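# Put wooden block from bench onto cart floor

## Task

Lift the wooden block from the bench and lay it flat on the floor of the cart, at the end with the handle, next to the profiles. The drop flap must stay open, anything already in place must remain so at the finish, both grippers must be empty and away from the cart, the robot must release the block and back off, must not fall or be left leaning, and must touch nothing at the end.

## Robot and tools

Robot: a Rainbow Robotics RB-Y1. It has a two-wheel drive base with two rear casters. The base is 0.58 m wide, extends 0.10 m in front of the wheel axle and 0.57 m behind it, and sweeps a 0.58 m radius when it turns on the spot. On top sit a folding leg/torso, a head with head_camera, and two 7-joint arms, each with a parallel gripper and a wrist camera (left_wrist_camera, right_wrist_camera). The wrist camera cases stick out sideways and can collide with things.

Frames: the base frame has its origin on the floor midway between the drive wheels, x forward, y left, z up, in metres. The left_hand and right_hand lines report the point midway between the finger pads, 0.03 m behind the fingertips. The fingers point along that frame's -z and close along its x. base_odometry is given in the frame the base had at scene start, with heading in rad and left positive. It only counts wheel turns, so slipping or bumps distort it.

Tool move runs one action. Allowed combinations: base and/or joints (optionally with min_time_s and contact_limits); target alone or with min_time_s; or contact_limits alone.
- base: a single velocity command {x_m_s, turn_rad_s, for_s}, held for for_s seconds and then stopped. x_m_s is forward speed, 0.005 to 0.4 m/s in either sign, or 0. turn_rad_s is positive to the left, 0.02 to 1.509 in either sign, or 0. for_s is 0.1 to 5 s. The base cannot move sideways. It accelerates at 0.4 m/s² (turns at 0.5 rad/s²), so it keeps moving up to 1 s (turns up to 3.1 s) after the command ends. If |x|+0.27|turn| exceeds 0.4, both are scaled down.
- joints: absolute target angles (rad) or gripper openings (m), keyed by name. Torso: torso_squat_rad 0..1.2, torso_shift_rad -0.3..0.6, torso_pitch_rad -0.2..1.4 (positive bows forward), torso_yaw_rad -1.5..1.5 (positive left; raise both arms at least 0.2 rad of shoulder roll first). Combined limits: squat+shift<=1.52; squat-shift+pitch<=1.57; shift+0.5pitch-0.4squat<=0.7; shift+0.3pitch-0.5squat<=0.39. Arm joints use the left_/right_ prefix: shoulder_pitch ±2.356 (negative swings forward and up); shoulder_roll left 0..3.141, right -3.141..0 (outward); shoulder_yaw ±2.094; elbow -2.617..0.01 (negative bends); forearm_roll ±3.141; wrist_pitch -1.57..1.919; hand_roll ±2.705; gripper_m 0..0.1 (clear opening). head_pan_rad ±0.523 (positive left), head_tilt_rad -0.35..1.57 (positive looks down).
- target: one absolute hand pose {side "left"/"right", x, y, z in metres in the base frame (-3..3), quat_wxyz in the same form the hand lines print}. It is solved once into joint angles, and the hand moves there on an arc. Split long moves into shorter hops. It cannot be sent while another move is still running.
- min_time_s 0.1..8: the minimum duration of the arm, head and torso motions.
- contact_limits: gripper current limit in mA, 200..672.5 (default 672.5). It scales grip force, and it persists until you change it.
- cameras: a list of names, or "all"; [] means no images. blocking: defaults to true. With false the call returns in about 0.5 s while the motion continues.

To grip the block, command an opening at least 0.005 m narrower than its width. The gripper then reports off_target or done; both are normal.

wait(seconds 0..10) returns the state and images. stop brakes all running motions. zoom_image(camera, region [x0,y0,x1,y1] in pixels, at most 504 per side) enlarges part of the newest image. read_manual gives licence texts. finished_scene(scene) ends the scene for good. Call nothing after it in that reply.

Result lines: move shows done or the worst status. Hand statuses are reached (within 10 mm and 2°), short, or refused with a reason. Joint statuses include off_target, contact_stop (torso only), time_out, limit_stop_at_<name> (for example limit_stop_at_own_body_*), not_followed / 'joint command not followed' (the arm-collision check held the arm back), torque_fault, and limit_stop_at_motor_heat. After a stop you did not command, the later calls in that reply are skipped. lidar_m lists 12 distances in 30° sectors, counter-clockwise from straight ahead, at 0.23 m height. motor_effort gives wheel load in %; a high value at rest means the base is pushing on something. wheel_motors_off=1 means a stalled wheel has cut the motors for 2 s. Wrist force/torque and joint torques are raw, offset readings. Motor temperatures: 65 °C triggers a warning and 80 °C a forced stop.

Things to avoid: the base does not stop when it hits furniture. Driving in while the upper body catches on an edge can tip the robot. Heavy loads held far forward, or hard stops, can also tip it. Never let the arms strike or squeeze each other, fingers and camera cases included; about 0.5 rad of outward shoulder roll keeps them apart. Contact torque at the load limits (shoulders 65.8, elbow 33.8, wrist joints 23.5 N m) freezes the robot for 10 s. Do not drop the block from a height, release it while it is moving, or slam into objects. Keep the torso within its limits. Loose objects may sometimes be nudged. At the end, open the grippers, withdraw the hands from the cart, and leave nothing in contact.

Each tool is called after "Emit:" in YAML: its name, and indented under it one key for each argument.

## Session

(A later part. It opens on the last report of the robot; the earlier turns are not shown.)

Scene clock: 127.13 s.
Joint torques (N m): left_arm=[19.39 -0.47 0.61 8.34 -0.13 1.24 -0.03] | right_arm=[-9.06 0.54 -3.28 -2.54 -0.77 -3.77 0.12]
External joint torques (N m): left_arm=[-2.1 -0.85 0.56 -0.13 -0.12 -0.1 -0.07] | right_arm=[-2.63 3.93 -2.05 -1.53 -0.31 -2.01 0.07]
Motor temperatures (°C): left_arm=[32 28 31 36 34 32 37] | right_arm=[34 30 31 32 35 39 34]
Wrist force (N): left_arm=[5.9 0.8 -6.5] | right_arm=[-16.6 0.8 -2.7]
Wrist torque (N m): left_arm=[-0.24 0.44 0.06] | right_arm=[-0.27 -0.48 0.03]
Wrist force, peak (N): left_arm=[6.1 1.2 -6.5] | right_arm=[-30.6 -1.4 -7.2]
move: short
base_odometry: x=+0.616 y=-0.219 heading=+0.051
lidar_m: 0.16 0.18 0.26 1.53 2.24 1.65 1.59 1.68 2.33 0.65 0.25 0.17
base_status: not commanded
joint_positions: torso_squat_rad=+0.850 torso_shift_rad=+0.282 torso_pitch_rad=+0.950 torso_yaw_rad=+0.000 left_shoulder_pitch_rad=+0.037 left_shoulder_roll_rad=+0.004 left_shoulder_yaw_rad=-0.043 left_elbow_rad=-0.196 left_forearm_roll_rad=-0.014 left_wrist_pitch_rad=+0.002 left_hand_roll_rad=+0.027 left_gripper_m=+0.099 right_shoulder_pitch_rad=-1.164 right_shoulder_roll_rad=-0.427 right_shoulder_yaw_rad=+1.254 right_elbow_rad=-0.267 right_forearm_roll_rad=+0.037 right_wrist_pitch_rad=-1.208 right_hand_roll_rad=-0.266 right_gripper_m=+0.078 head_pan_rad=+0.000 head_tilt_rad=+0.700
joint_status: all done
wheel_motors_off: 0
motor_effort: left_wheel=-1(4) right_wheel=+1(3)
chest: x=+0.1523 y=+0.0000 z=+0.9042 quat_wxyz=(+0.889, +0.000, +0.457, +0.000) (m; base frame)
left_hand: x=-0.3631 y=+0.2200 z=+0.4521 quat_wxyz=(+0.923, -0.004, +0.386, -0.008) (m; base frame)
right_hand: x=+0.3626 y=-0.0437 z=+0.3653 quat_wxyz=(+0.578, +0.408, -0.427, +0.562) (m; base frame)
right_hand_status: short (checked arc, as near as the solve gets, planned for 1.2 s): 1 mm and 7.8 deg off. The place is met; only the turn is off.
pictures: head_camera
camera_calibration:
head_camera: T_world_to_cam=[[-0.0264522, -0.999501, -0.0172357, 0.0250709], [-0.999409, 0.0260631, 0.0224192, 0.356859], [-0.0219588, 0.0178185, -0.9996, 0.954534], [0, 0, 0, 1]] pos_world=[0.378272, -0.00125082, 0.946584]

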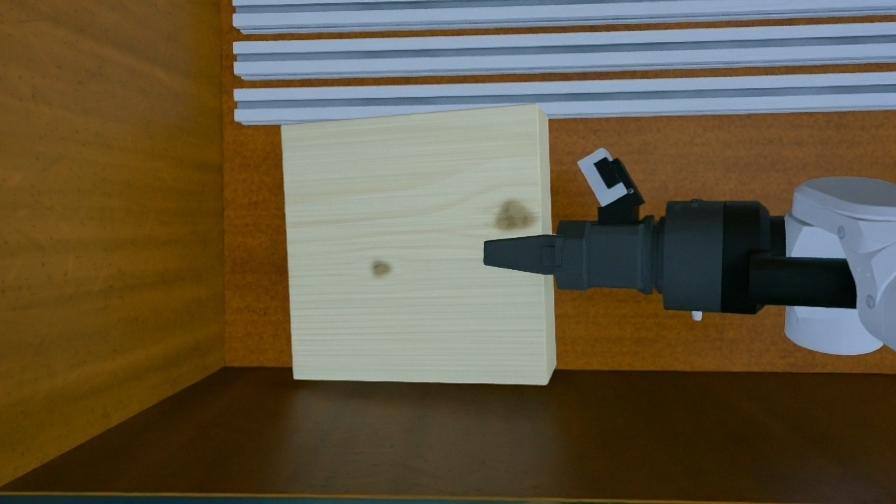

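Emit:
move:
  target: {"side":"right","x":0.357,"y":-0.042,"z":0.367,"quat_wxyz":[0.5684,0.4206,-0.4206,0.5684]}
  min_time_s: 0.8
  cameras: ["head_camera"]

Emit:
move:
  joints: {"right_gripper_m":0.088}
  cameras: ["head_camera","right_wrist_camera"]

Scene clock: 133.10 s.
Joint torques (N m): left_arm=[19.9 -0.2 0.49 8.32 -0.12 1.26 0] | right_arm=[-7.91 -1.74 1.05 -4.05 1.24 -5.17 0.55]
External joint torques (N m): left_arm=[-1.6 -0.58 0.44 -0.15 -0.11 -0.09 -0.04] | right_arm=[-1.42 1.63 2.29 -3.06 1.71 -3.4 0.5]
Motor temperatures (°C): left_arm=[32 28 31 36 34 32 37] | right_arm=[34 30 31 32 35 38 34]
Wrist force (N): left_arm=[5.5 1.4 -5.9] | right_arm=[-17.3 -4.2 -3.3]
Wrist torque (N m): left_arm=[-0.27 0.40 0.07] | right_arm=[-0.90 -0.25 -0.92]
Wrist force, peak (N): left_arm=[6.6 0.6 -6.8] | right_arm=[-18.7 -2.4 -5.2]
move: done
base_odometry: x=+0.616 y=-0.219 heading=+0.051
lidar_m: 0.16 0.16 0.26 1.54 2.24 1.66 1.59 1.67 2.33 0.65 0.24 0.17
base_status: not commanded
joint_positions: torso_squat_rad=+0.850 torso_shift_rad=+0.282 torso_pitch_rad=+0.950 torso_yaw_rad=+0.000 left_shoulder_pitch_rad=+0.037 left_shoulder_roll_rad=+0.004 left_shoulder_yaw_rad=-0.043 left_elbow_rad=-0.196 left_forearm_roll_rad=-0.014 left_wrist_pitch_rad=+0.002 left_hand_roll_rad=+0.027 left_gripper_m=+0.099 right_shoulder_pitch_rad=-1.170 right_shoulder_roll_rad=-0.428 right_shoulder_yaw_rad=+1.270 right_elbow_rad=-0.266 right_forearm_roll_rad=+0.052 right_wrist_pitch_rad=-1.220 right_hand_roll_rad=-0.277 right_gripper_m=+0.077 head_pan_rad=+0.000 head_tilt_rad=+0.700
joint_status: all done
wheel_motors_off: 0
motor_effort: left_wheel=-1(2) right_wheel=+3(3)
chest: x=+0.1523 y=+0.0000 z=+0.9042 quat_wxyz=(+0.889, +0.000, +0.457, +0.000) (m; base frame)
left_hand: x=-0.3631 y=+0.2200 z=+0.4521 quat_wxyz=(+0.923, -0.004, +0.386, -0.008) (m; base frame)
right_hand: x=+0.3572 y=-0.0427 z=+0.3666 quat_wxyz=(+0.571, +0.418, -0.420, +0.569) (m; base frame)
right_hand_status: reached (checked arc, planned for 0.8 s): 1 mm and 0.4 deg off.
pictures: head_camera
camera_calibration:
head_camera: T_world_to_cam=[[-0.0264522, -0.999501, -0.0172357, 0.0250709], [-0.999409, 0.0260631, 0.0224192, 0.356859], [-0.0219588, 0.0178185, -0.9996, 0.954534], [0, 0, 0, 1]] pos_world=[0.378272, -0.00125082, 0.946584]

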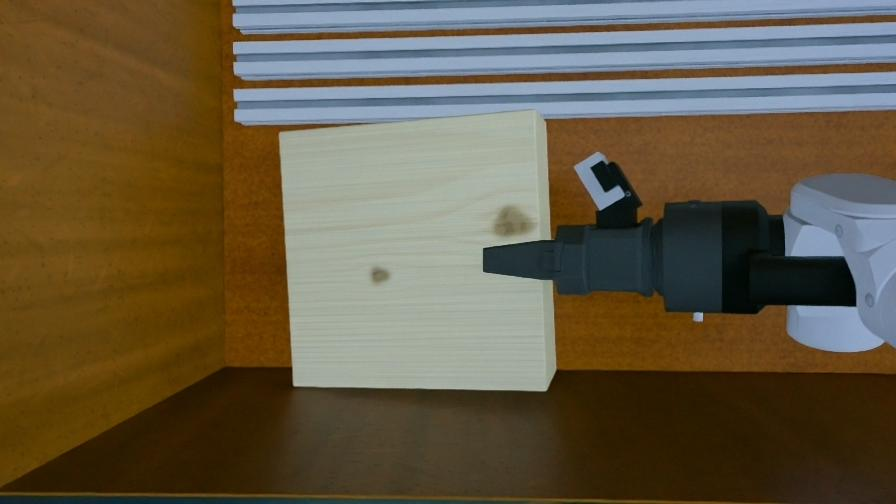

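Scene clock: 133.67 s.
Joint torques (N m): left_arm=[19.93 -0.57 1.13 8.32 -0.01 1.21 0.02] | right_arm=[-7.93 -1.6 -0.2 -2.61 -0.43 -3.91 0.09]
External joint torques (N m): left_arm=[-1.56 -0.95 1.08 -0.15 0 -0.13 -0.02] | right_arm=[-1.44 1.77 1.04 -1.62 0.04 -2.13 0.04]
Motor temperatures (°C): left_arm=[32 28 31 36 34 32 37] | right_arm=[34 30 31 32 35 38 34]
Wrist force (N): left_arm=[5.6 1.1 -5.5] | right_arm=[-16.5 -0.8 -6.4]
Wrist torque (N m): left_arm=[-0.27 0.49 0.03] | right_arm=[-0.20 -0.68 0.06]
Wrist force, peak (N): left_arm=[6.6 0.8 -6.1] | right_arm=[-16.9 -4.5 -2.8]
move: done
base_odometry: x=+0.616 y=-0.219 heading=+0.051
lidar_m: 0.17 0.18 0.25 1.54 2.24 1.64 1.59 1.70 2.34 0.66 0.25 0.18
base_status: not commanded
joint_positions: torso_squat_rad=+0.850 torso_shift_rad=+0.282 torso_pitch_rad=+0.950 torso_yaw_rad=+0.000 left_shoulder_pitch_rad=+0.037 left_shoulder_roll_rad=+0.004 left_shoulder_yaw_rad=-0.043 left_elbow_rad=-0.196 left_forearm_roll_rad=-0.014 left_wrist_pitch_rad=+0.002 left_hand_roll_rad=+0.027 left_gripper_m=+0.099 right_shoulder_pitch_rad=-1.170 right_shoulder_roll_rad=-0.428 right_shoulder_yaw_rad=+1.270 right_elbow_rad=-0.267 right_forearm_roll_rad=+0.053 right_wrist_pitch_rad=-1.220 right_hand_roll_rad=-0.276 right_gripper_m=+0.088 head_pan_rad=+0.000 head_tilt_rad=+0.700
joint_status: all done
wheel_motors_off: 0
motor_effort: left_wheel=-1(1) right_wheel=+1(2)
chest: x=+0.1523 y=+0.0000 z=+0.9042 quat_wxyz=(+0.889, +0.000, +0.457, +0.000) (m; base frame)
left_hand: x=-0.3631 y=+0.2200 z=+0.4521 quat_wxyz=(+0.923, -0.004, +0.386, -0.008) (m; base frame)
right_hand: x=+0.3570 y=-0.0426 z=+0.3667 quat_wxyz=(+0.570, +0.419, -0.419, +0.569) (m; base frame)
pictures: head_camera, right_wrist_camera
camera_calibration:
head_camera: T_world_to_cam=[[-0.0264522, -0.999501, -0.0172357, 0.0250709], [-0.999409, 0.0260631, 0.0224192, 0.356859], [-0.0219588, 0.0178185, -0.9996, 0.954534], [0, 0, 0, 1]] pos_world=[0.378272, -0.00125082, 0.946584]
right_wrist_camera: T_world_to_cam=[[0.0285552, -0.272511, -0.961729, 0.329665], [-0.862382, -0.493221, 0.114151, 0.272066], [-0.505452, 0.826118, -0.249093, 0.37914], [0, 0, 0, 1]] pos_world=[0.416848, -0.0891881, 0.380433]

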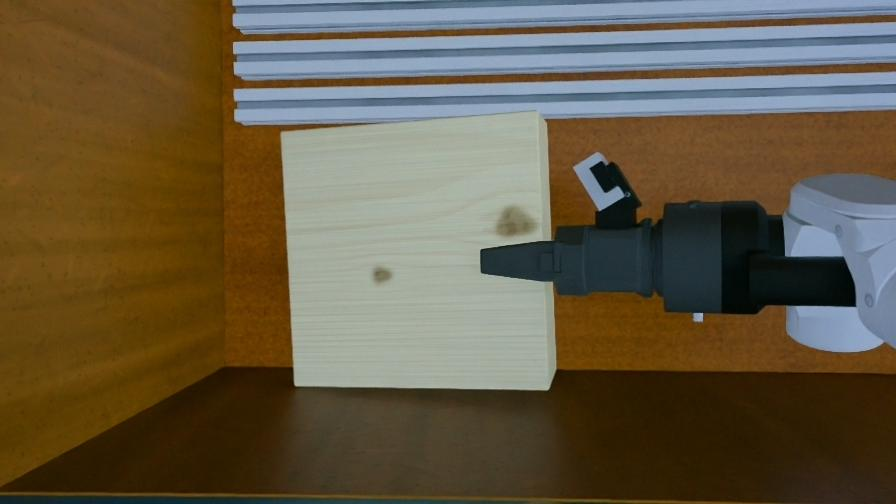

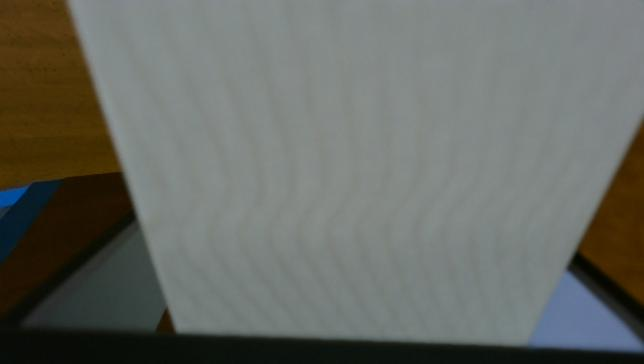

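Emit:
move:
  joints: {"right_gripper_m":0.1}
  cameras: []

Emit:
move:
  target: {"side":"right","x":0.357,"y":-0.048,"z":0.368,"quat_wxyz":[0.5963,0.3799,-0.3799,0.5963]}
  min_time_s: 1.2
  cameras: ["head_camera","right_wrist_camera"]

Scene clock: 135.23 s.
Joint torques (N m): left_arm=[19.46 -0.55 0.74 8.43 -0.06 1.16 0.09] | right_arm=[-8.24 -1.8 -0.39 -2.21 -0.57 -3.74 0.08]
External joint torques (N m): left_arm=[-2.03 -0.94 0.69 -0.05 -0.04 -0.19 0.05] | right_arm=[-1.75 1.56 0.84 -1.22 -0.1 -1.96 0.03]
Motor temperatures (°C): left_arm=[32 28 31 36 34 32 37] | right_arm=[34 30 31 32 35 38 34]
Wrist force (N): left_arm=[6.1 0.6 -6.0] | right_arm=[-15.9 0.0 -6.5]
Wrist torque (N m): left_arm=[-0.18 0.54 0.05] | right_arm=[-0.20 -0.65 -0.02]
Wrist force, peak (N): left_arm=[5.8 1.1 -6.7] | right_arm=[-16.1 0.5 -7.1]
move: done
base_odometry: x=+0.616 y=-0.219 heading=+0.051
lidar_m: 0.17 0.18 0.25 1.54 2.22 1.65 1.60 1.68 2.34 0.66 0.25 0.18
base_status: not commanded
joint_positions: torso_squat_rad=+0.850 torso_shift_rad=+0.282 torso_pitch_rad=+0.950 torso_yaw_rad=+0.000 left_shoulder_pitch_rad=+0.037 left_shoulder_roll_rad=+0.004 left_shoulder_yaw_rad=-0.043 left_elbow_rad=-0.196 left_forearm_roll_rad=-0.014 left_wrist_pitch_rad=+0.002 left_hand_roll_rad=+0.027 left_gripper_m=+0.099 right_shoulder_pitch_rad=-1.170 right_shoulder_roll_rad=-0.428 right_shoulder_yaw_rad=+1.270 right_elbow_rad=-0.267 right_forearm_roll_rad=+0.053 right_wrist_pitch_rad=-1.220 right_hand_roll_rad=-0.276 right_gripper_m=+0.099 head_pan_rad=+0.000 head_tilt_rad=+0.700
joint_status: all done
wheel_motors_off: 0
motor_effort: left_wheel=-1(1) right_wheel=+2(2)
chest: x=+0.1523 y=+0.0000 z=+0.9042 quat_wxyz=(+0.889, +0.000, +0.457, +0.000) (m; base frame)
left_hand: x=-0.3631 y=+0.2200 z=+0.4521 quat_wxyz=(+0.923, -0.004, +0.386, -0.008) (m; base frame)
right_hand: x=+0.3570 y=-0.0425 z=+0.3668 quat_wxyz=(+0.570, +0.419, -0.420, +0.569) (m; base frame)
pictures: none
No camera images: "cameras" was empty.

Scene clock: 136.77 s.
Joint torques (N m): left_arm=[19.78 -0.41 0.63 8.36 -0.11 1.26 0.09] | right_arm=[-5.74 -5.57 -2.52 -4.13 -0.55 -1.92 -0.13]
External joint torques (N m): left_arm=[-1.71 -0.8 0.58 -0.11 -0.09 -0.09 0.05] | right_arm=[0.23 0.14 0.11 -0.69 -0.22 -0.24 -0.18]
Motor temperatures (°C): left_arm=[32 28 31 36 34 32 37] | right_arm=[34 30 31 31 35 38 34]
Wrist force (N): left_arm=[5.5 1.5 -6.1] | right_arm=[-6.2 0.6 -1.5]
Wrist torque (N m): left_arm=[-0.24 0.48 0.08] | right_arm=[-0.14 -0.28 -0.12]
Wrist force, peak (N): left_arm=[6.1 0.5 -6.8] | right_arm=[-20.0 0.8 1.9]
move: done
base_odometry: x=+0.616 y=-0.219 heading=+0.051
lidar_m: 0.17 0.18 0.26 1.55 2.25 1.65 1.59 1.69 2.34 0.66 0.25 0.18
base_status: not commanded
joint_positions: torso_squat_rad=+0.850 torso_shift_rad=+0.282 torso_pitch_rad=+0.950 torso_yaw_rad=+0.000 left_shoulder_pitch_rad=+0.037 left_shoulder_roll_rad=+0.004 left_shoulder_yaw_rad=-0.043 left_elbow_rad=-0.196 left_forearm_roll_rad=-0.014 left_wrist_pitch_rad=+0.002 left_hand_roll_rad=+0.027 left_gripper_m=+0.099 right_shoulder_pitch_rad=-1.111 right_shoulder_roll_rad=-0.716 right_shoulder_yaw_rad=+1.293 right_elbow_rad=-0.885 right_forearm_roll_rad=+0.075 right_wrist_pitch_rad=-0.774 right_hand_roll_rad=-0.332 right_gripper_m=+0.099 head_pan_rad=+0.000 head_tilt_rad=+0.700
joint_status: all done
wheel_motors_off: 0
motor_effort: left_wheel=-1(2) right_wheel=+3(3)
chest: x=+0.1523 y=+0.0000 z=+0.9042 quat_wxyz=(+0.889, +0.000, +0.457, +0.000) (m; base frame)
left_hand: x=-0.3631 y=+0.2200 z=+0.4520 quat_wxyz=(+0.923, -0.004, +0.385, -0.008) (m; base frame)
right_hand: x=+0.3570 y=-0.0481 z=+0.3683 quat_wxyz=(+0.595, +0.382, -0.381, +0.596) (m; base frame)
right_hand_status: reached (checked arc, planned for 1.2 s): 0 mm and 0.3 deg off.
pictures: head_camera, right_wrist_camera
camera_calibration:
head_camera: T_world_to_cam=[[-0.0264522, -0.999501, -0.0172357, 0.02507], [-0.999409, 0.0260631, 0.0224192, 0.356757], [-0.0219588, 0.0178185, -0.9996, 0.954632], [0, 0, 0, 1]] pos_world=[0.378172, -0.00125082, 0.946684]
right_wrist_camera: T_world_to_cam=[[0.0290757, -0.393214, -0.918987, 0.307909], [-0.860526, -0.477617, 0.177136, 0.246064], [-0.508576, 0.785662, -0.352258, 0.421259], [0, 0, 0, 1]] pos_world=[0.417035, -0.0923687, 0.38777]

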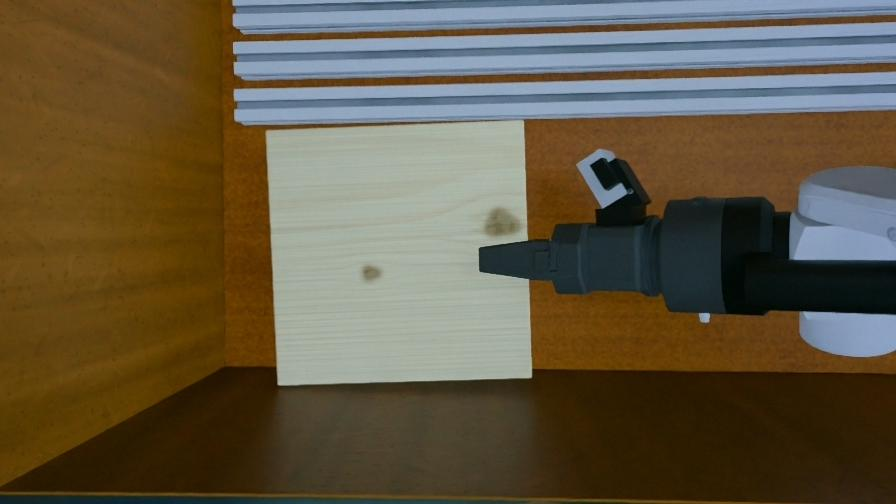

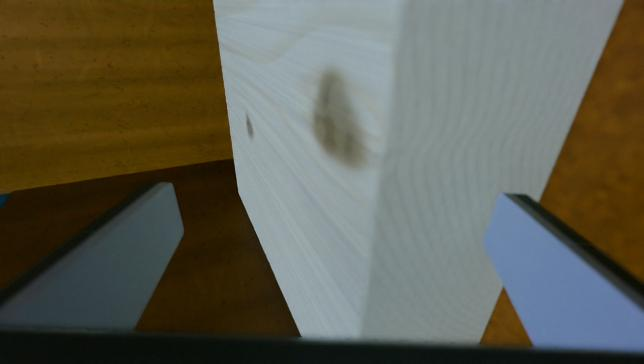

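Emit:
move:
  target: {"side":"right","x":0.357,"y":-0.115,"z":0.402,"quat_wxyz":[0.5963,0.3799,-0.3799,0.5963]}
  min_time_s: 1.2
  cameras: ["head_camera","right_wrist_camera"]

Emit:
move:
  target: {"side":"right","x":0.36,"y":-0.13,"z":0.52,"quat_wxyz":[0.5963,0.3799,-0.3799,0.5963]}
  min_time_s: 1.2
  cameras: ["head_camera","right_wrist_camera"]

Emit:
zoom_image:
  camera: "head_camera"
  region: [200, 50, 600, 450]

Scene clock: 140.03 s.
Joint torques (N m): left_arm=[19.52 -0.76 0.66 8.36 -0.13 1.3 -0.05] | right_arm=[-3.56 -10.7 -4.94 -3.89 -0.83 -1.75 0.21]
External joint torques (N m): left_arm=[-1.97 -1.15 0.61 -0.11 -0.11 -0.04 -0.09] | right_arm=[1.22 -1.16 -1.86 -0.72 -0.49 -0.08 0.16]
Motor temperatures (°C): left_arm=[32 28 31 36 34 32 37] | right_arm=[34 30 31 31 35 38 34]
Wrist force (N): left_arm=[5.4 1.2 -5.7] | right_arm=[-5.9 1.2 -1.3]
Wrist torque (N m): left_arm=[-0.24 0.42 0.06] | right_arm=[-0.19 -0.29 -0.07]
Wrist force, peak (N): left_arm=[6.4 1.6 -6.4] | right_arm=[-6.8 1.1 -1.4]
move: done
base_odometry: x=+0.616 y=-0.219 heading=+0.051
lidar_m: 0.16 0.18 0.26 1.56 2.25 1.66 1.60 1.69 2.34 0.65 0.25 0.17
base_status: not commanded
joint_positions: torso_squat_rad=+0.850 torso_shift_rad=+0.282 torso_pitch_rad=+0.950 torso_yaw_rad=+0.000 left_shoulder_pitch_rad=+0.037 left_shoulder_roll_rad=+0.004 left_shoulder_yaw_rad=-0.043 left_elbow_rad=-0.196 left_forearm_roll_rad=-0.014 left_wrist_pitch_rad=+0.002 left_hand_roll_rad=+0.027 left_gripper_m=+0.099 right_shoulder_pitch_rad=-1.049 right_shoulder_roll_rad=-0.959 right_shoulder_yaw_rad=+1.274 right_elbow_rad=-1.108 right_forearm_roll_rad=+0.055 right_wrist_pitch_rad=-0.800 right_hand_roll_rad=-0.330 right_gripper_m=+0.099 head_pan_rad=+0.000 head_tilt_rad=+0.700
joint_status: all done
wheel_motors_off: 0
motor_effort: left_wheel=-1(2) right_wheel=+0(3)
chest: x=+0.1523 y=+0.0000 z=+0.9042 quat_wxyz=(+0.889, +0.000, +0.457, +0.000) (m; base frame)
left_hand: x=-0.3631 y=+0.2200 z=+0.4520 quat_wxyz=(+0.923, -0.004, +0.385, -0.008) (m; base frame)
right_hand: x=+0.3568 y=-0.1141 z=+0.4017 quat_wxyz=(+0.595, +0.382, -0.381, +0.596) (m; base frame)
right_hand_status: reached (checked arc, planned for 1.2 s): 1 mm and 0.4 deg off.
pictures: head_camera, right_wrist_camera
camera_calibration:
head_camera: T_world_to_cam=[[-0.0264522, -0.999501, -0.0172357, 0.02507], [-0.999409, 0.0260631, 0.0224192, 0.356757], [-0.0219588, 0.0178185, -0.9996, 0.954632], [0, 0, 0, 1]] pos_world=[0.378172, -0.00125082, 0.946684]
right_wrist_camera: T_world_to_cam=[[0.0291266, -0.393416, -0.918899, 0.312602], [-0.859598, -0.479024, 0.177841, 0.207674], [-0.51014, 0.784704, -0.352132, 0.485192], [0, 0, 0, 1]] pos_world=[0.416927, -0.158268, 0.421168]

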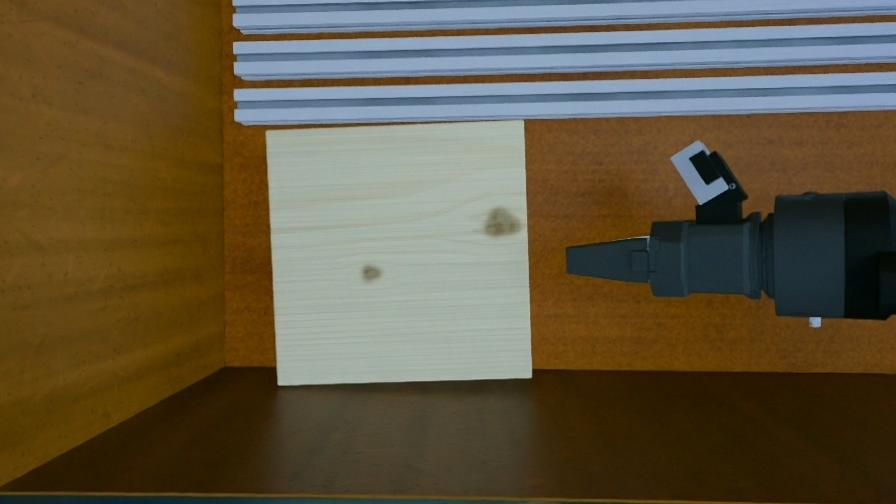

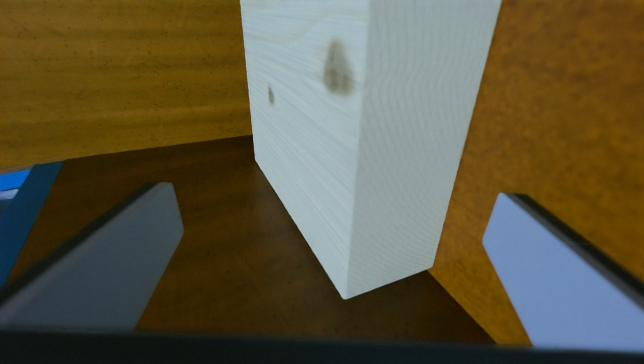

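Scene clock: 141.57 s.
Joint torques (N m): left_arm=[19.93 -0.21 0.81 8.46 0.01 1.18 0.01] | right_arm=[-2.97 -12.96 -5.72 -5.33 -0.65 -1.61 -0.17]
External joint torques (N m): left_arm=[-1.56 -0.6 0.76 -0.01 0.03 -0.16 -0.03] | right_arm=[1.32 -0.66 -1.48 -0.6 -0.42 0.02 -0.22]
Motor temperatures (°C): left_arm=[32 28 31 36 34 32 37] | right_arm=[34 30 31 31 35 38 34]
Wrist force (N): left_arm=[5.3 1.1 -5.6] | right_arm=[-6.4 0.9 -1.0]
Wrist torque (N m): left_arm=[-0.28 0.41 0.02] | right_arm=[-0.16 -0.33 -0.12]
Wrist force, peak (N): left_arm=[6.0 1.2 -7.0] | right_arm=[-6.9 0.7 -1.4]
move: done
base_odometry: x=+0.616 y=-0.219 heading=+0.051
lidar_m: 0.17 0.19 0.26 1.54 2.23 1.66 1.60 1.68 2.33 0.65 0.24 0.18
base_status: not commanded
joint_positions: torso_squat_rad=+0.850 torso_shift_rad=+0.282 torso_pitch_rad=+0.950 torso_yaw_rad=+0.000 left_shoulder_pitch_rad=+0.037 left_shoulder_roll_rad=+0.004 left_shoulder_yaw_rad=-0.043 left_elbow_rad=-0.196 left_forearm_roll_rad=-0.014 left_wrist_pitch_rad=+0.002 left_hand_roll_rad=+0.027 left_gripper_m=+0.099 right_shoulder_pitch_rad=-0.985 right_shoulder_roll_rad=-1.404 right_shoulder_yaw_rad=+1.212 right_elbow_rad=-1.789 right_forearm_roll_rad=-0.005 right_wrist_pitch_rad=-0.550 right_hand_roll_rad=-0.380 right_gripper_m=+0.099 head_pan_rad=+0.000 head_tilt_rad=+0.700
joint_status: all done
wheel_motors_off: 0
motor_effort: left_wheel=+0(2) right_wheel=+1(3)
chest: x=+0.1523 y=+0.0000 z=+0.9042 quat_wxyz=(+0.889, +0.000, +0.457, +0.000) (m; base frame)
left_hand: x=-0.3631 y=+0.2200 z=+0.4520 quat_wxyz=(+0.923, -0.004, +0.385, -0.008) (m; base frame)
right_hand: x=+0.3600 y=-0.1300 z=+0.5200 quat_wxyz=(+0.596, +0.380, -0.380, +0.596) (m; base frame)
right_hand_status: reached (checked arc, planned for 1.2 s): 0 mm and 0.0 deg off.
pictures: head_camera, right_wrist_camera
camera_calibration:
head_camera: T_world_to_cam=[[-0.0264522, -0.999501, -0.0172357, 0.02507], [-0.999409, 0.0260631, 0.0224192, 0.356757], [-0.0219588, 0.0178185, -0.9996, 0.954632], [0, 0, 0, 1]] pos_world=[0.378172, -0.00125082, 0.946684]
right_wrist_camera: T_world_to_cam=[[0.0290845, -0.398044, -0.916905, 0.413352], [-0.860883, -0.47613, 0.179389, 0.181838], [-0.507971, 0.784131, -0.356518, 0.542391], [0, 0, 0, 1]] pos_world=[0.420038, -0.174194, 0.539757]

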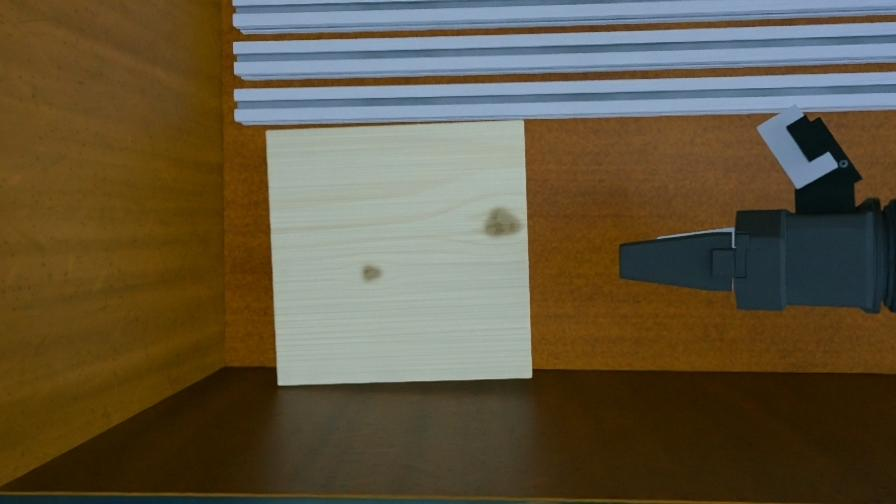

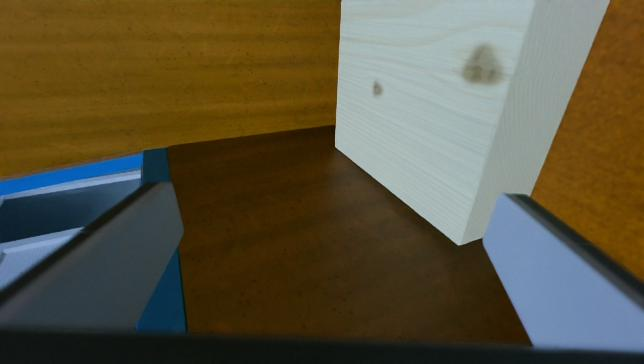

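Scaled by 1.260 from the camera's 896x504 image, which has a finer 1280x720 frame.

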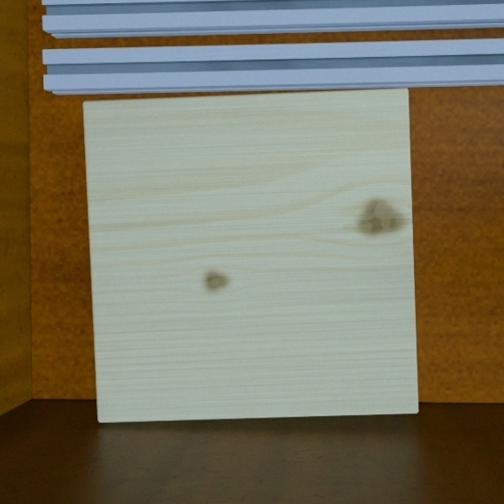

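Emit:
move:
  joints: {"torso_squat_rad":0.2,"torso_shift_rad":0.2}
  min_time_s: 2.2
  cameras: []

Emit:
move:
  target: {"side":"right","x":0.40,"y":-0.08,"z":0.82,"quat_wxyz":[0.5963,0.3799,-0.3799,0.5963]}
  min_time_s: 1.2
  cameras: ["head_camera"]

Emit:
move:
  base: {"x_m_s":-0.3,"for_s":1.8}
  cameras: ["head_camera"]

Scene clock: 145.90 s.
Joint torques (N m): left_arm=[20.17 -0.46 0.42 8.58 -0.06 1.13 0.03] | right_arm=[-3.75 -12.96 -5.59 -5.3 -0.58 -1.74 -0.13]
External joint torques (N m): left_arm=[-1.32 -0.85 0.37 0.11 -0.04 -0.22 -0.01] | right_arm=[0.54 -0.66 -1.36 -0.57 -0.35 -0.11 -0.18]
Motor temperatures (°C): left_arm=[32 28 31 36 34 32 37] | right_arm=[34 30 31 31 35 38 34]
Wrist force (N): left_arm=[5.8 0.5 -5.7] | right_arm=[-6.3 1.0 -1.7]
Wrist torque (N m): left_arm=[-0.18 0.42 0.04] | right_arm=[-0.14 -0.31 -0.15]
Wrist force, peak (N): left_arm=[6.6 1.5 -6.9] | right_arm=[-6.9 1.6 -1.8]
move: done
base_odometry: x=+0.616 y=-0.219 heading=+0.051
lidar_m: 0.16 0.18 0.26 1.54 2.23 1.66 1.59 1.68 2.34 0.66 0.24 0.18
base_status: not commanded
joint_positions: torso_squat_rad=+0.200 torso_shift_rad=+0.200 torso_pitch_rad=+0.950 torso_yaw_rad=+0.000 left_shoulder_pitch_rad=+0.037 left_shoulder_roll_rad=+0.004 left_shoulder_yaw_rad=-0.043 left_elbow_rad=-0.196 left_forearm_roll_rad=-0.014 left_wrist_pitch_rad=+0.002 left_hand_roll_rad=+0.027 left_gripper_m=+0.099 right_shoulder_pitch_rad=-0.985 right_shoulder_roll_rad=-1.404 right_shoulder_yaw_rad=+1.212 right_elbow_rad=-1.789 right_forearm_roll_rad=-0.005 right_wrist_pitch_rad=-0.550 right_hand_roll_rad=-0.380 right_gripper_m=+0.099 head_pan_rad=+0.000 head_tilt_rad=+0.700
joint_status: all done
wheel_motors_off: 0
motor_effort: left_wheel=+0(2) right_wheel=+2(3)
chest: x=+0.1600 y=+0.0001 z=+1.1328 quat_wxyz=(+0.889, +0.000, +0.457, +0.000) (m; base frame)
left_hand: x=-0.3553 y=+0.2200 z=+0.6806 quat_wxyz=(+0.923, -0.004, +0.385, -0.008) (m; base frame)
right_hand: x=+0.3677 y=-0.1300 z=+0.7486 quat_wxyz=(+0.596, +0.380, -0.380, +0.596) (m; base frame)
pictures: none
No camera images: "cameras" was empty.

Scene clock: 147.43 s.
Joint torques (N m): left_arm=[19.8 -0.27 0.68 8.39 -0.07 1.25 0.02] | right_arm=[-8.13 -13.01 -4.02 -6.39 0.03 -1.48 -0.06]
External joint torques (N m): left_arm=[-1.69 -0.66 0.63 -0.08 -0.05 -0.09 -0.02] | right_arm=[-1.59 -1.72 1.68 -0.85 0.22 -0.03 -0.11]
Motor temperatures (°C): left_arm=[32 28 31 36 34 32 37] | right_arm=[34 30 31 31 35 38 34]
Wrist force (N): left_arm=[5.3 1.3 -5.9] | right_arm=[-6.6 0.9 -2.1]
Wrist torque (N m): left_arm=[-0.28 0.44 0.05] | right_arm=[-0.17 -0.38 -0.11]
Wrist force, peak (N): left_arm=[5.7 1.5 -6.4] | right_arm=[-6.7 1.4 -1.8]
move: done
base_odometry: x=+0.616 y=-0.219 heading=+0.051
lidar_m: 0.17 0.17 0.25 1.53 2.25 1.65 1.60 1.69 2.34 0.65 0.24 0.18
base_status: not commanded
joint_positions: torso_squat_rad=+0.200 torso_shift_rad=+0.200 torso_pitch_rad=+0.950 torso_yaw_rad=+0.000 left_shoulder_pitch_rad=+0.037 left_shoulder_roll_rad=+0.004 left_shoulder_yaw_rad=-0.043 left_elbow_rad=-0.196 left_forearm_roll_rad=-0.014 left_wrist_pitch_rad=+0.002 left_hand_roll_rad=+0.027 left_gripper_m=+0.099 right_shoulder_pitch_rad=-1.189 right_shoulder_roll_rad=-1.511 right_shoulder_yaw_rad=+1.246 right_elbow_rad=-2.084 right_forearm_roll_rad=+0.029 right_wrist_pitch_rad=-0.325 right_hand_roll_rad=-0.604 right_gripper_m=+0.099 head_pan_rad=+0.000 head_tilt_rad=+0.700
joint_status: all done
wheel_motors_off: 0
motor_effort: left_wheel=+0(1) right_wheel=+2(3)
chest: x=+0.1600 y=+0.0001 z=+1.1328 quat_wxyz=(+0.889, +0.000, +0.457, +0.000) (m; base frame)
left_hand: x=-0.3553 y=+0.2200 z=+0.6806 quat_wxyz=(+0.923, -0.004, +0.385, -0.008) (m; base frame)
right_hand: x=+0.4001 y=-0.0800 z=+0.8200 quat_wxyz=(+0.597, +0.379, -0.381, +0.596) (m; base frame)
right_hand_status: reached (checked arc, planned for 1.2 s): 0 mm and 0.2 deg off.
pictures: head_camera
camera_calibration:
head_camera: T_world_to_cam=[[-0.0264506, -0.999501, -0.0172384, 0.0292164], [-0.999411, 0.0260632, 0.0223192, 0.359446], [-0.0218588, 0.0178187, -0.999602, 1.18327], [0, 0, 0, 1]] pos_world=[0.385872, -0.00125082, 1.17528]

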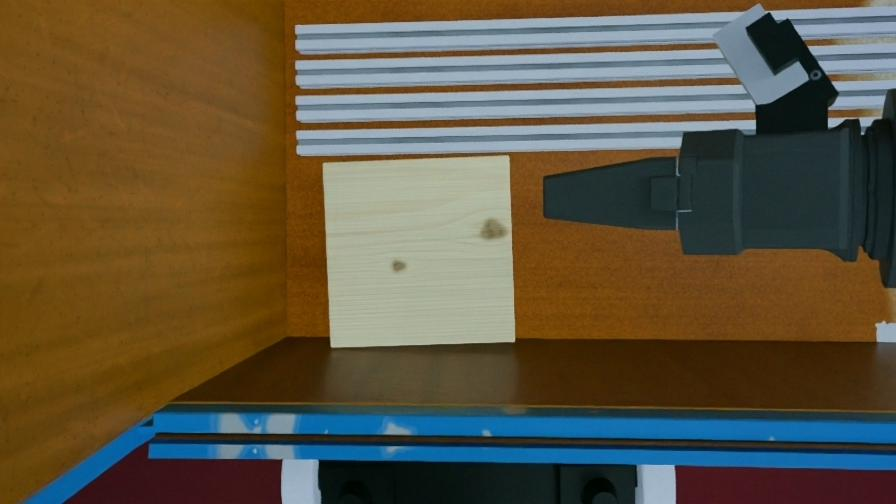

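Scene clock: 150.53 s.
Joint torques (N m): left_arm=[19.48 -0.21 0.72 8.45 -0.1 1.27 0.01] | right_arm=[-7.34 -13.06 -5.26 -5.99 -0.18 -1.4 -0.18]
External joint torques (N m): left_arm=[-2.01 -0.6 0.67 -0.02 -0.08 -0.07 -0.03] | right_arm=[-0.79 -1.77 0.44 -0.45 0.01 0.04 -0.22]
Motor temperatures (°C): left_arm=[32 28 31 36 34 32 37] | right_arm=[34 30 31 31 35 38 34]
Wrist force (N): left_arm=[5.8 1.0 -6.4] | right_arm=[-6.5 1.2 -1.9]
Wrist torque (N m): left_arm=[-0.24 0.43 0.03] | right_arm=[-0.20 -0.37 -0.12]
Wrist force, peak (N): left_arm=[6.2 1.0 -6.4] | right_arm=[-6.9 1.0 -1.5]
move: done
base_odometry: x=+0.076 y=-0.247 heading=+0.049
lidar_m: 0.70 0.74 1.76 3.92 1.48 1.09 1.05 1.12 1.55 4.44 1.01 0.74
base_status: done (sent for 1.8 of 1.8 s)
joint_positions: torso_squat_rad=+0.200 torso_shift_rad=+0.200 torso_pitch_rad=+0.950 torso_yaw_rad=+0.000 left_shoulder_pitch_rad=+0.037 left_shoulder_roll_rad=+0.004 left_shoulder_yaw_rad=-0.043 left_elbow_rad=-0.196 left_forearm_roll_rad=-0.014 left_wrist_pitch_rad=+0.002 left_hand_roll_rad=+0.027 left_gripper_m=+0.099 right_shoulder_pitch_rad=-1.189 right_shoulder_roll_rad=-1.511 right_shoulder_yaw_rad=+1.246 right_elbow_rad=-2.084 right_forearm_roll_rad=+0.029 right_wrist_pitch_rad=-0.325 right_hand_roll_rad=-0.604 right_gripper_m=+0.099 head_pan_rad=+0.000 head_tilt_rad=+0.700
joint_status: not commanded
wheel_motors_off: 0
motor_effort: left_wheel=-18(30) right_wheel=+17(34)
chest: x=+0.1600 y=+0.0001 z=+1.1329 quat_wxyz=(+0.889, +0.000, +0.457, +0.000) (m; base frame)
left_hand: x=-0.3554 y=+0.2200 z=+0.6807 quat_wxyz=(+0.923, -0.004, +0.385, -0.008) (m; base frame)
right_hand: x=+0.4001 y=-0.0800 z=+0.8201 quat_wxyz=(+0.597, +0.379, -0.381, +0.596) (m; base frame)
pictures: head_camera
camera_calibration:
head_camera: T_world_to_cam=[[-0.0264489, -0.999501, -0.0172412, 0.0292207], [-0.999413, 0.0260633, 0.0222193, 0.359561], [-0.0217589, 0.0178188, -0.999604, 1.18334], [0, 0, 0, 1]] pos_world=[0.385871, -0.00125082, 1.17538]

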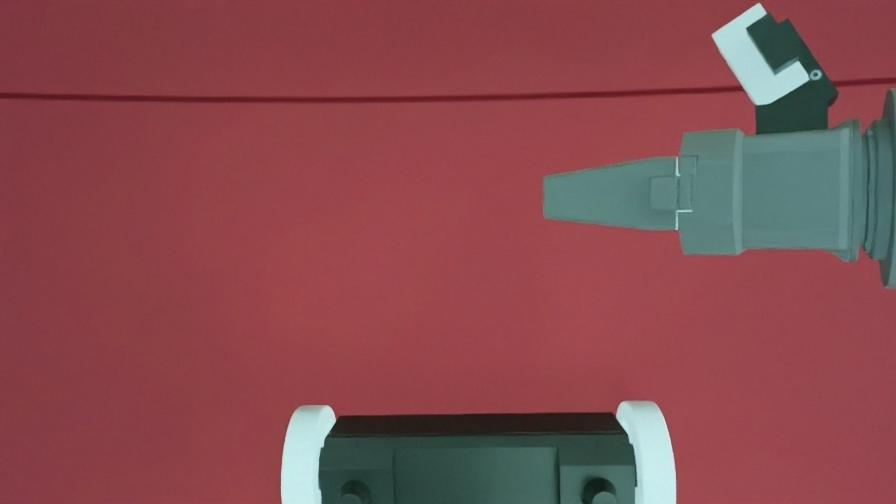

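Emit:
move:
  joints: {"torso_pitch_rad":0.3,"torso_shift_rad":0.0,"torso_squat_rad":0.35}
  cameras: []

Emit:
finished_scene:
  scene: 2

Scene clock: 155.60 s.
Joint torques (N m): left_arm=[6.24 -0.59 0.71 2.39 -0.09 -0.13 -0.04] | right_arm=[-13.69 -11.71 -8.74 -1.59 -0.38 -0.53 -0.14]
External joint torques (N m): left_arm=[-0.54 -0.84 0.69 -0.27 -0.08 -0.3 -0.05] | right_arm=[-0.81 -1.6 1.14 -0.25 0.17 -0.04 -0.17]
Motor temperatures (°C): left_arm=[32 28 31 36 34 32 37] | right_arm=[34 30 31 31 35 37 34]
Wrist force (N): left_arm=[1.5 1.1 -8.0] | right_arm=[-4.7 4.5 -1.0]
Wrist torque (N m): left_arm=[-0.30 0.18 0.07] | right_arm=[-0.32 -0.20 -0.11]
Wrist force, peak (N): left_arm=[6.0 0.8 -6.7] | right_arm=[-5.8 4.6 -1.9]
move: done
base_odometry: x=+0.076 y=-0.247 heading=+0.049
lidar_m: 0.71 0.75 1.75 3.92 1.48 1.09 1.06 1.12 1.55 4.45 1.00 0.73
base_status: not commanded
joint_positions: torso_squat_rad=+0.350 torso_shift_rad=+0.000 torso_pitch_rad=+0.300 torso_yaw_rad=+0.000 left_shoulder_pitch_rad=+0.037 left_shoulder_roll_rad=+0.004 left_shoulder_yaw_rad=-0.043 left_elbow_rad=-0.196 left_forearm_roll_rad=-0.014 left_wrist_pitch_rad=+0.002 left_hand_roll_rad=+0.027 left_gripper_m=+0.099 right_shoulder_pitch_rad=-1.189 right_shoulder_roll_rad=-1.511 right_shoulder_yaw_rad=+1.246 right_elbow_rad=-2.084 right_forearm_roll_rad=+0.029 right_wrist_pitch_rad=-0.325 right_hand_roll_rad=-0.604 right_gripper_m=+0.099 head_pan_rad=+0.000 head_tilt_rad=+0.700
joint_status: all done
wheel_motors_off: 0
motor_effort: left_wheel=-18(19) right_wheel=+19(23)
chest: x=-0.1366 y=+0.0001 z=+1.2337 quat_wxyz=(+0.989, +0.000, +0.149, +0.000) (m; base frame)
left_hand: x=-0.2731 y=+0.2200 z=+0.5618 quat_wxyz=(+0.997, -0.002, +0.071, -0.009) (m; base frame)
right_hand: x=+0.2439 y=-0.0800 z=+1.1300 quat_wxyz=(+0.443, +0.169, -0.552, +0.686) (m; base frame)
pictures: none
No camera images: "cameras" was empty.

The scene is finished: the task was done.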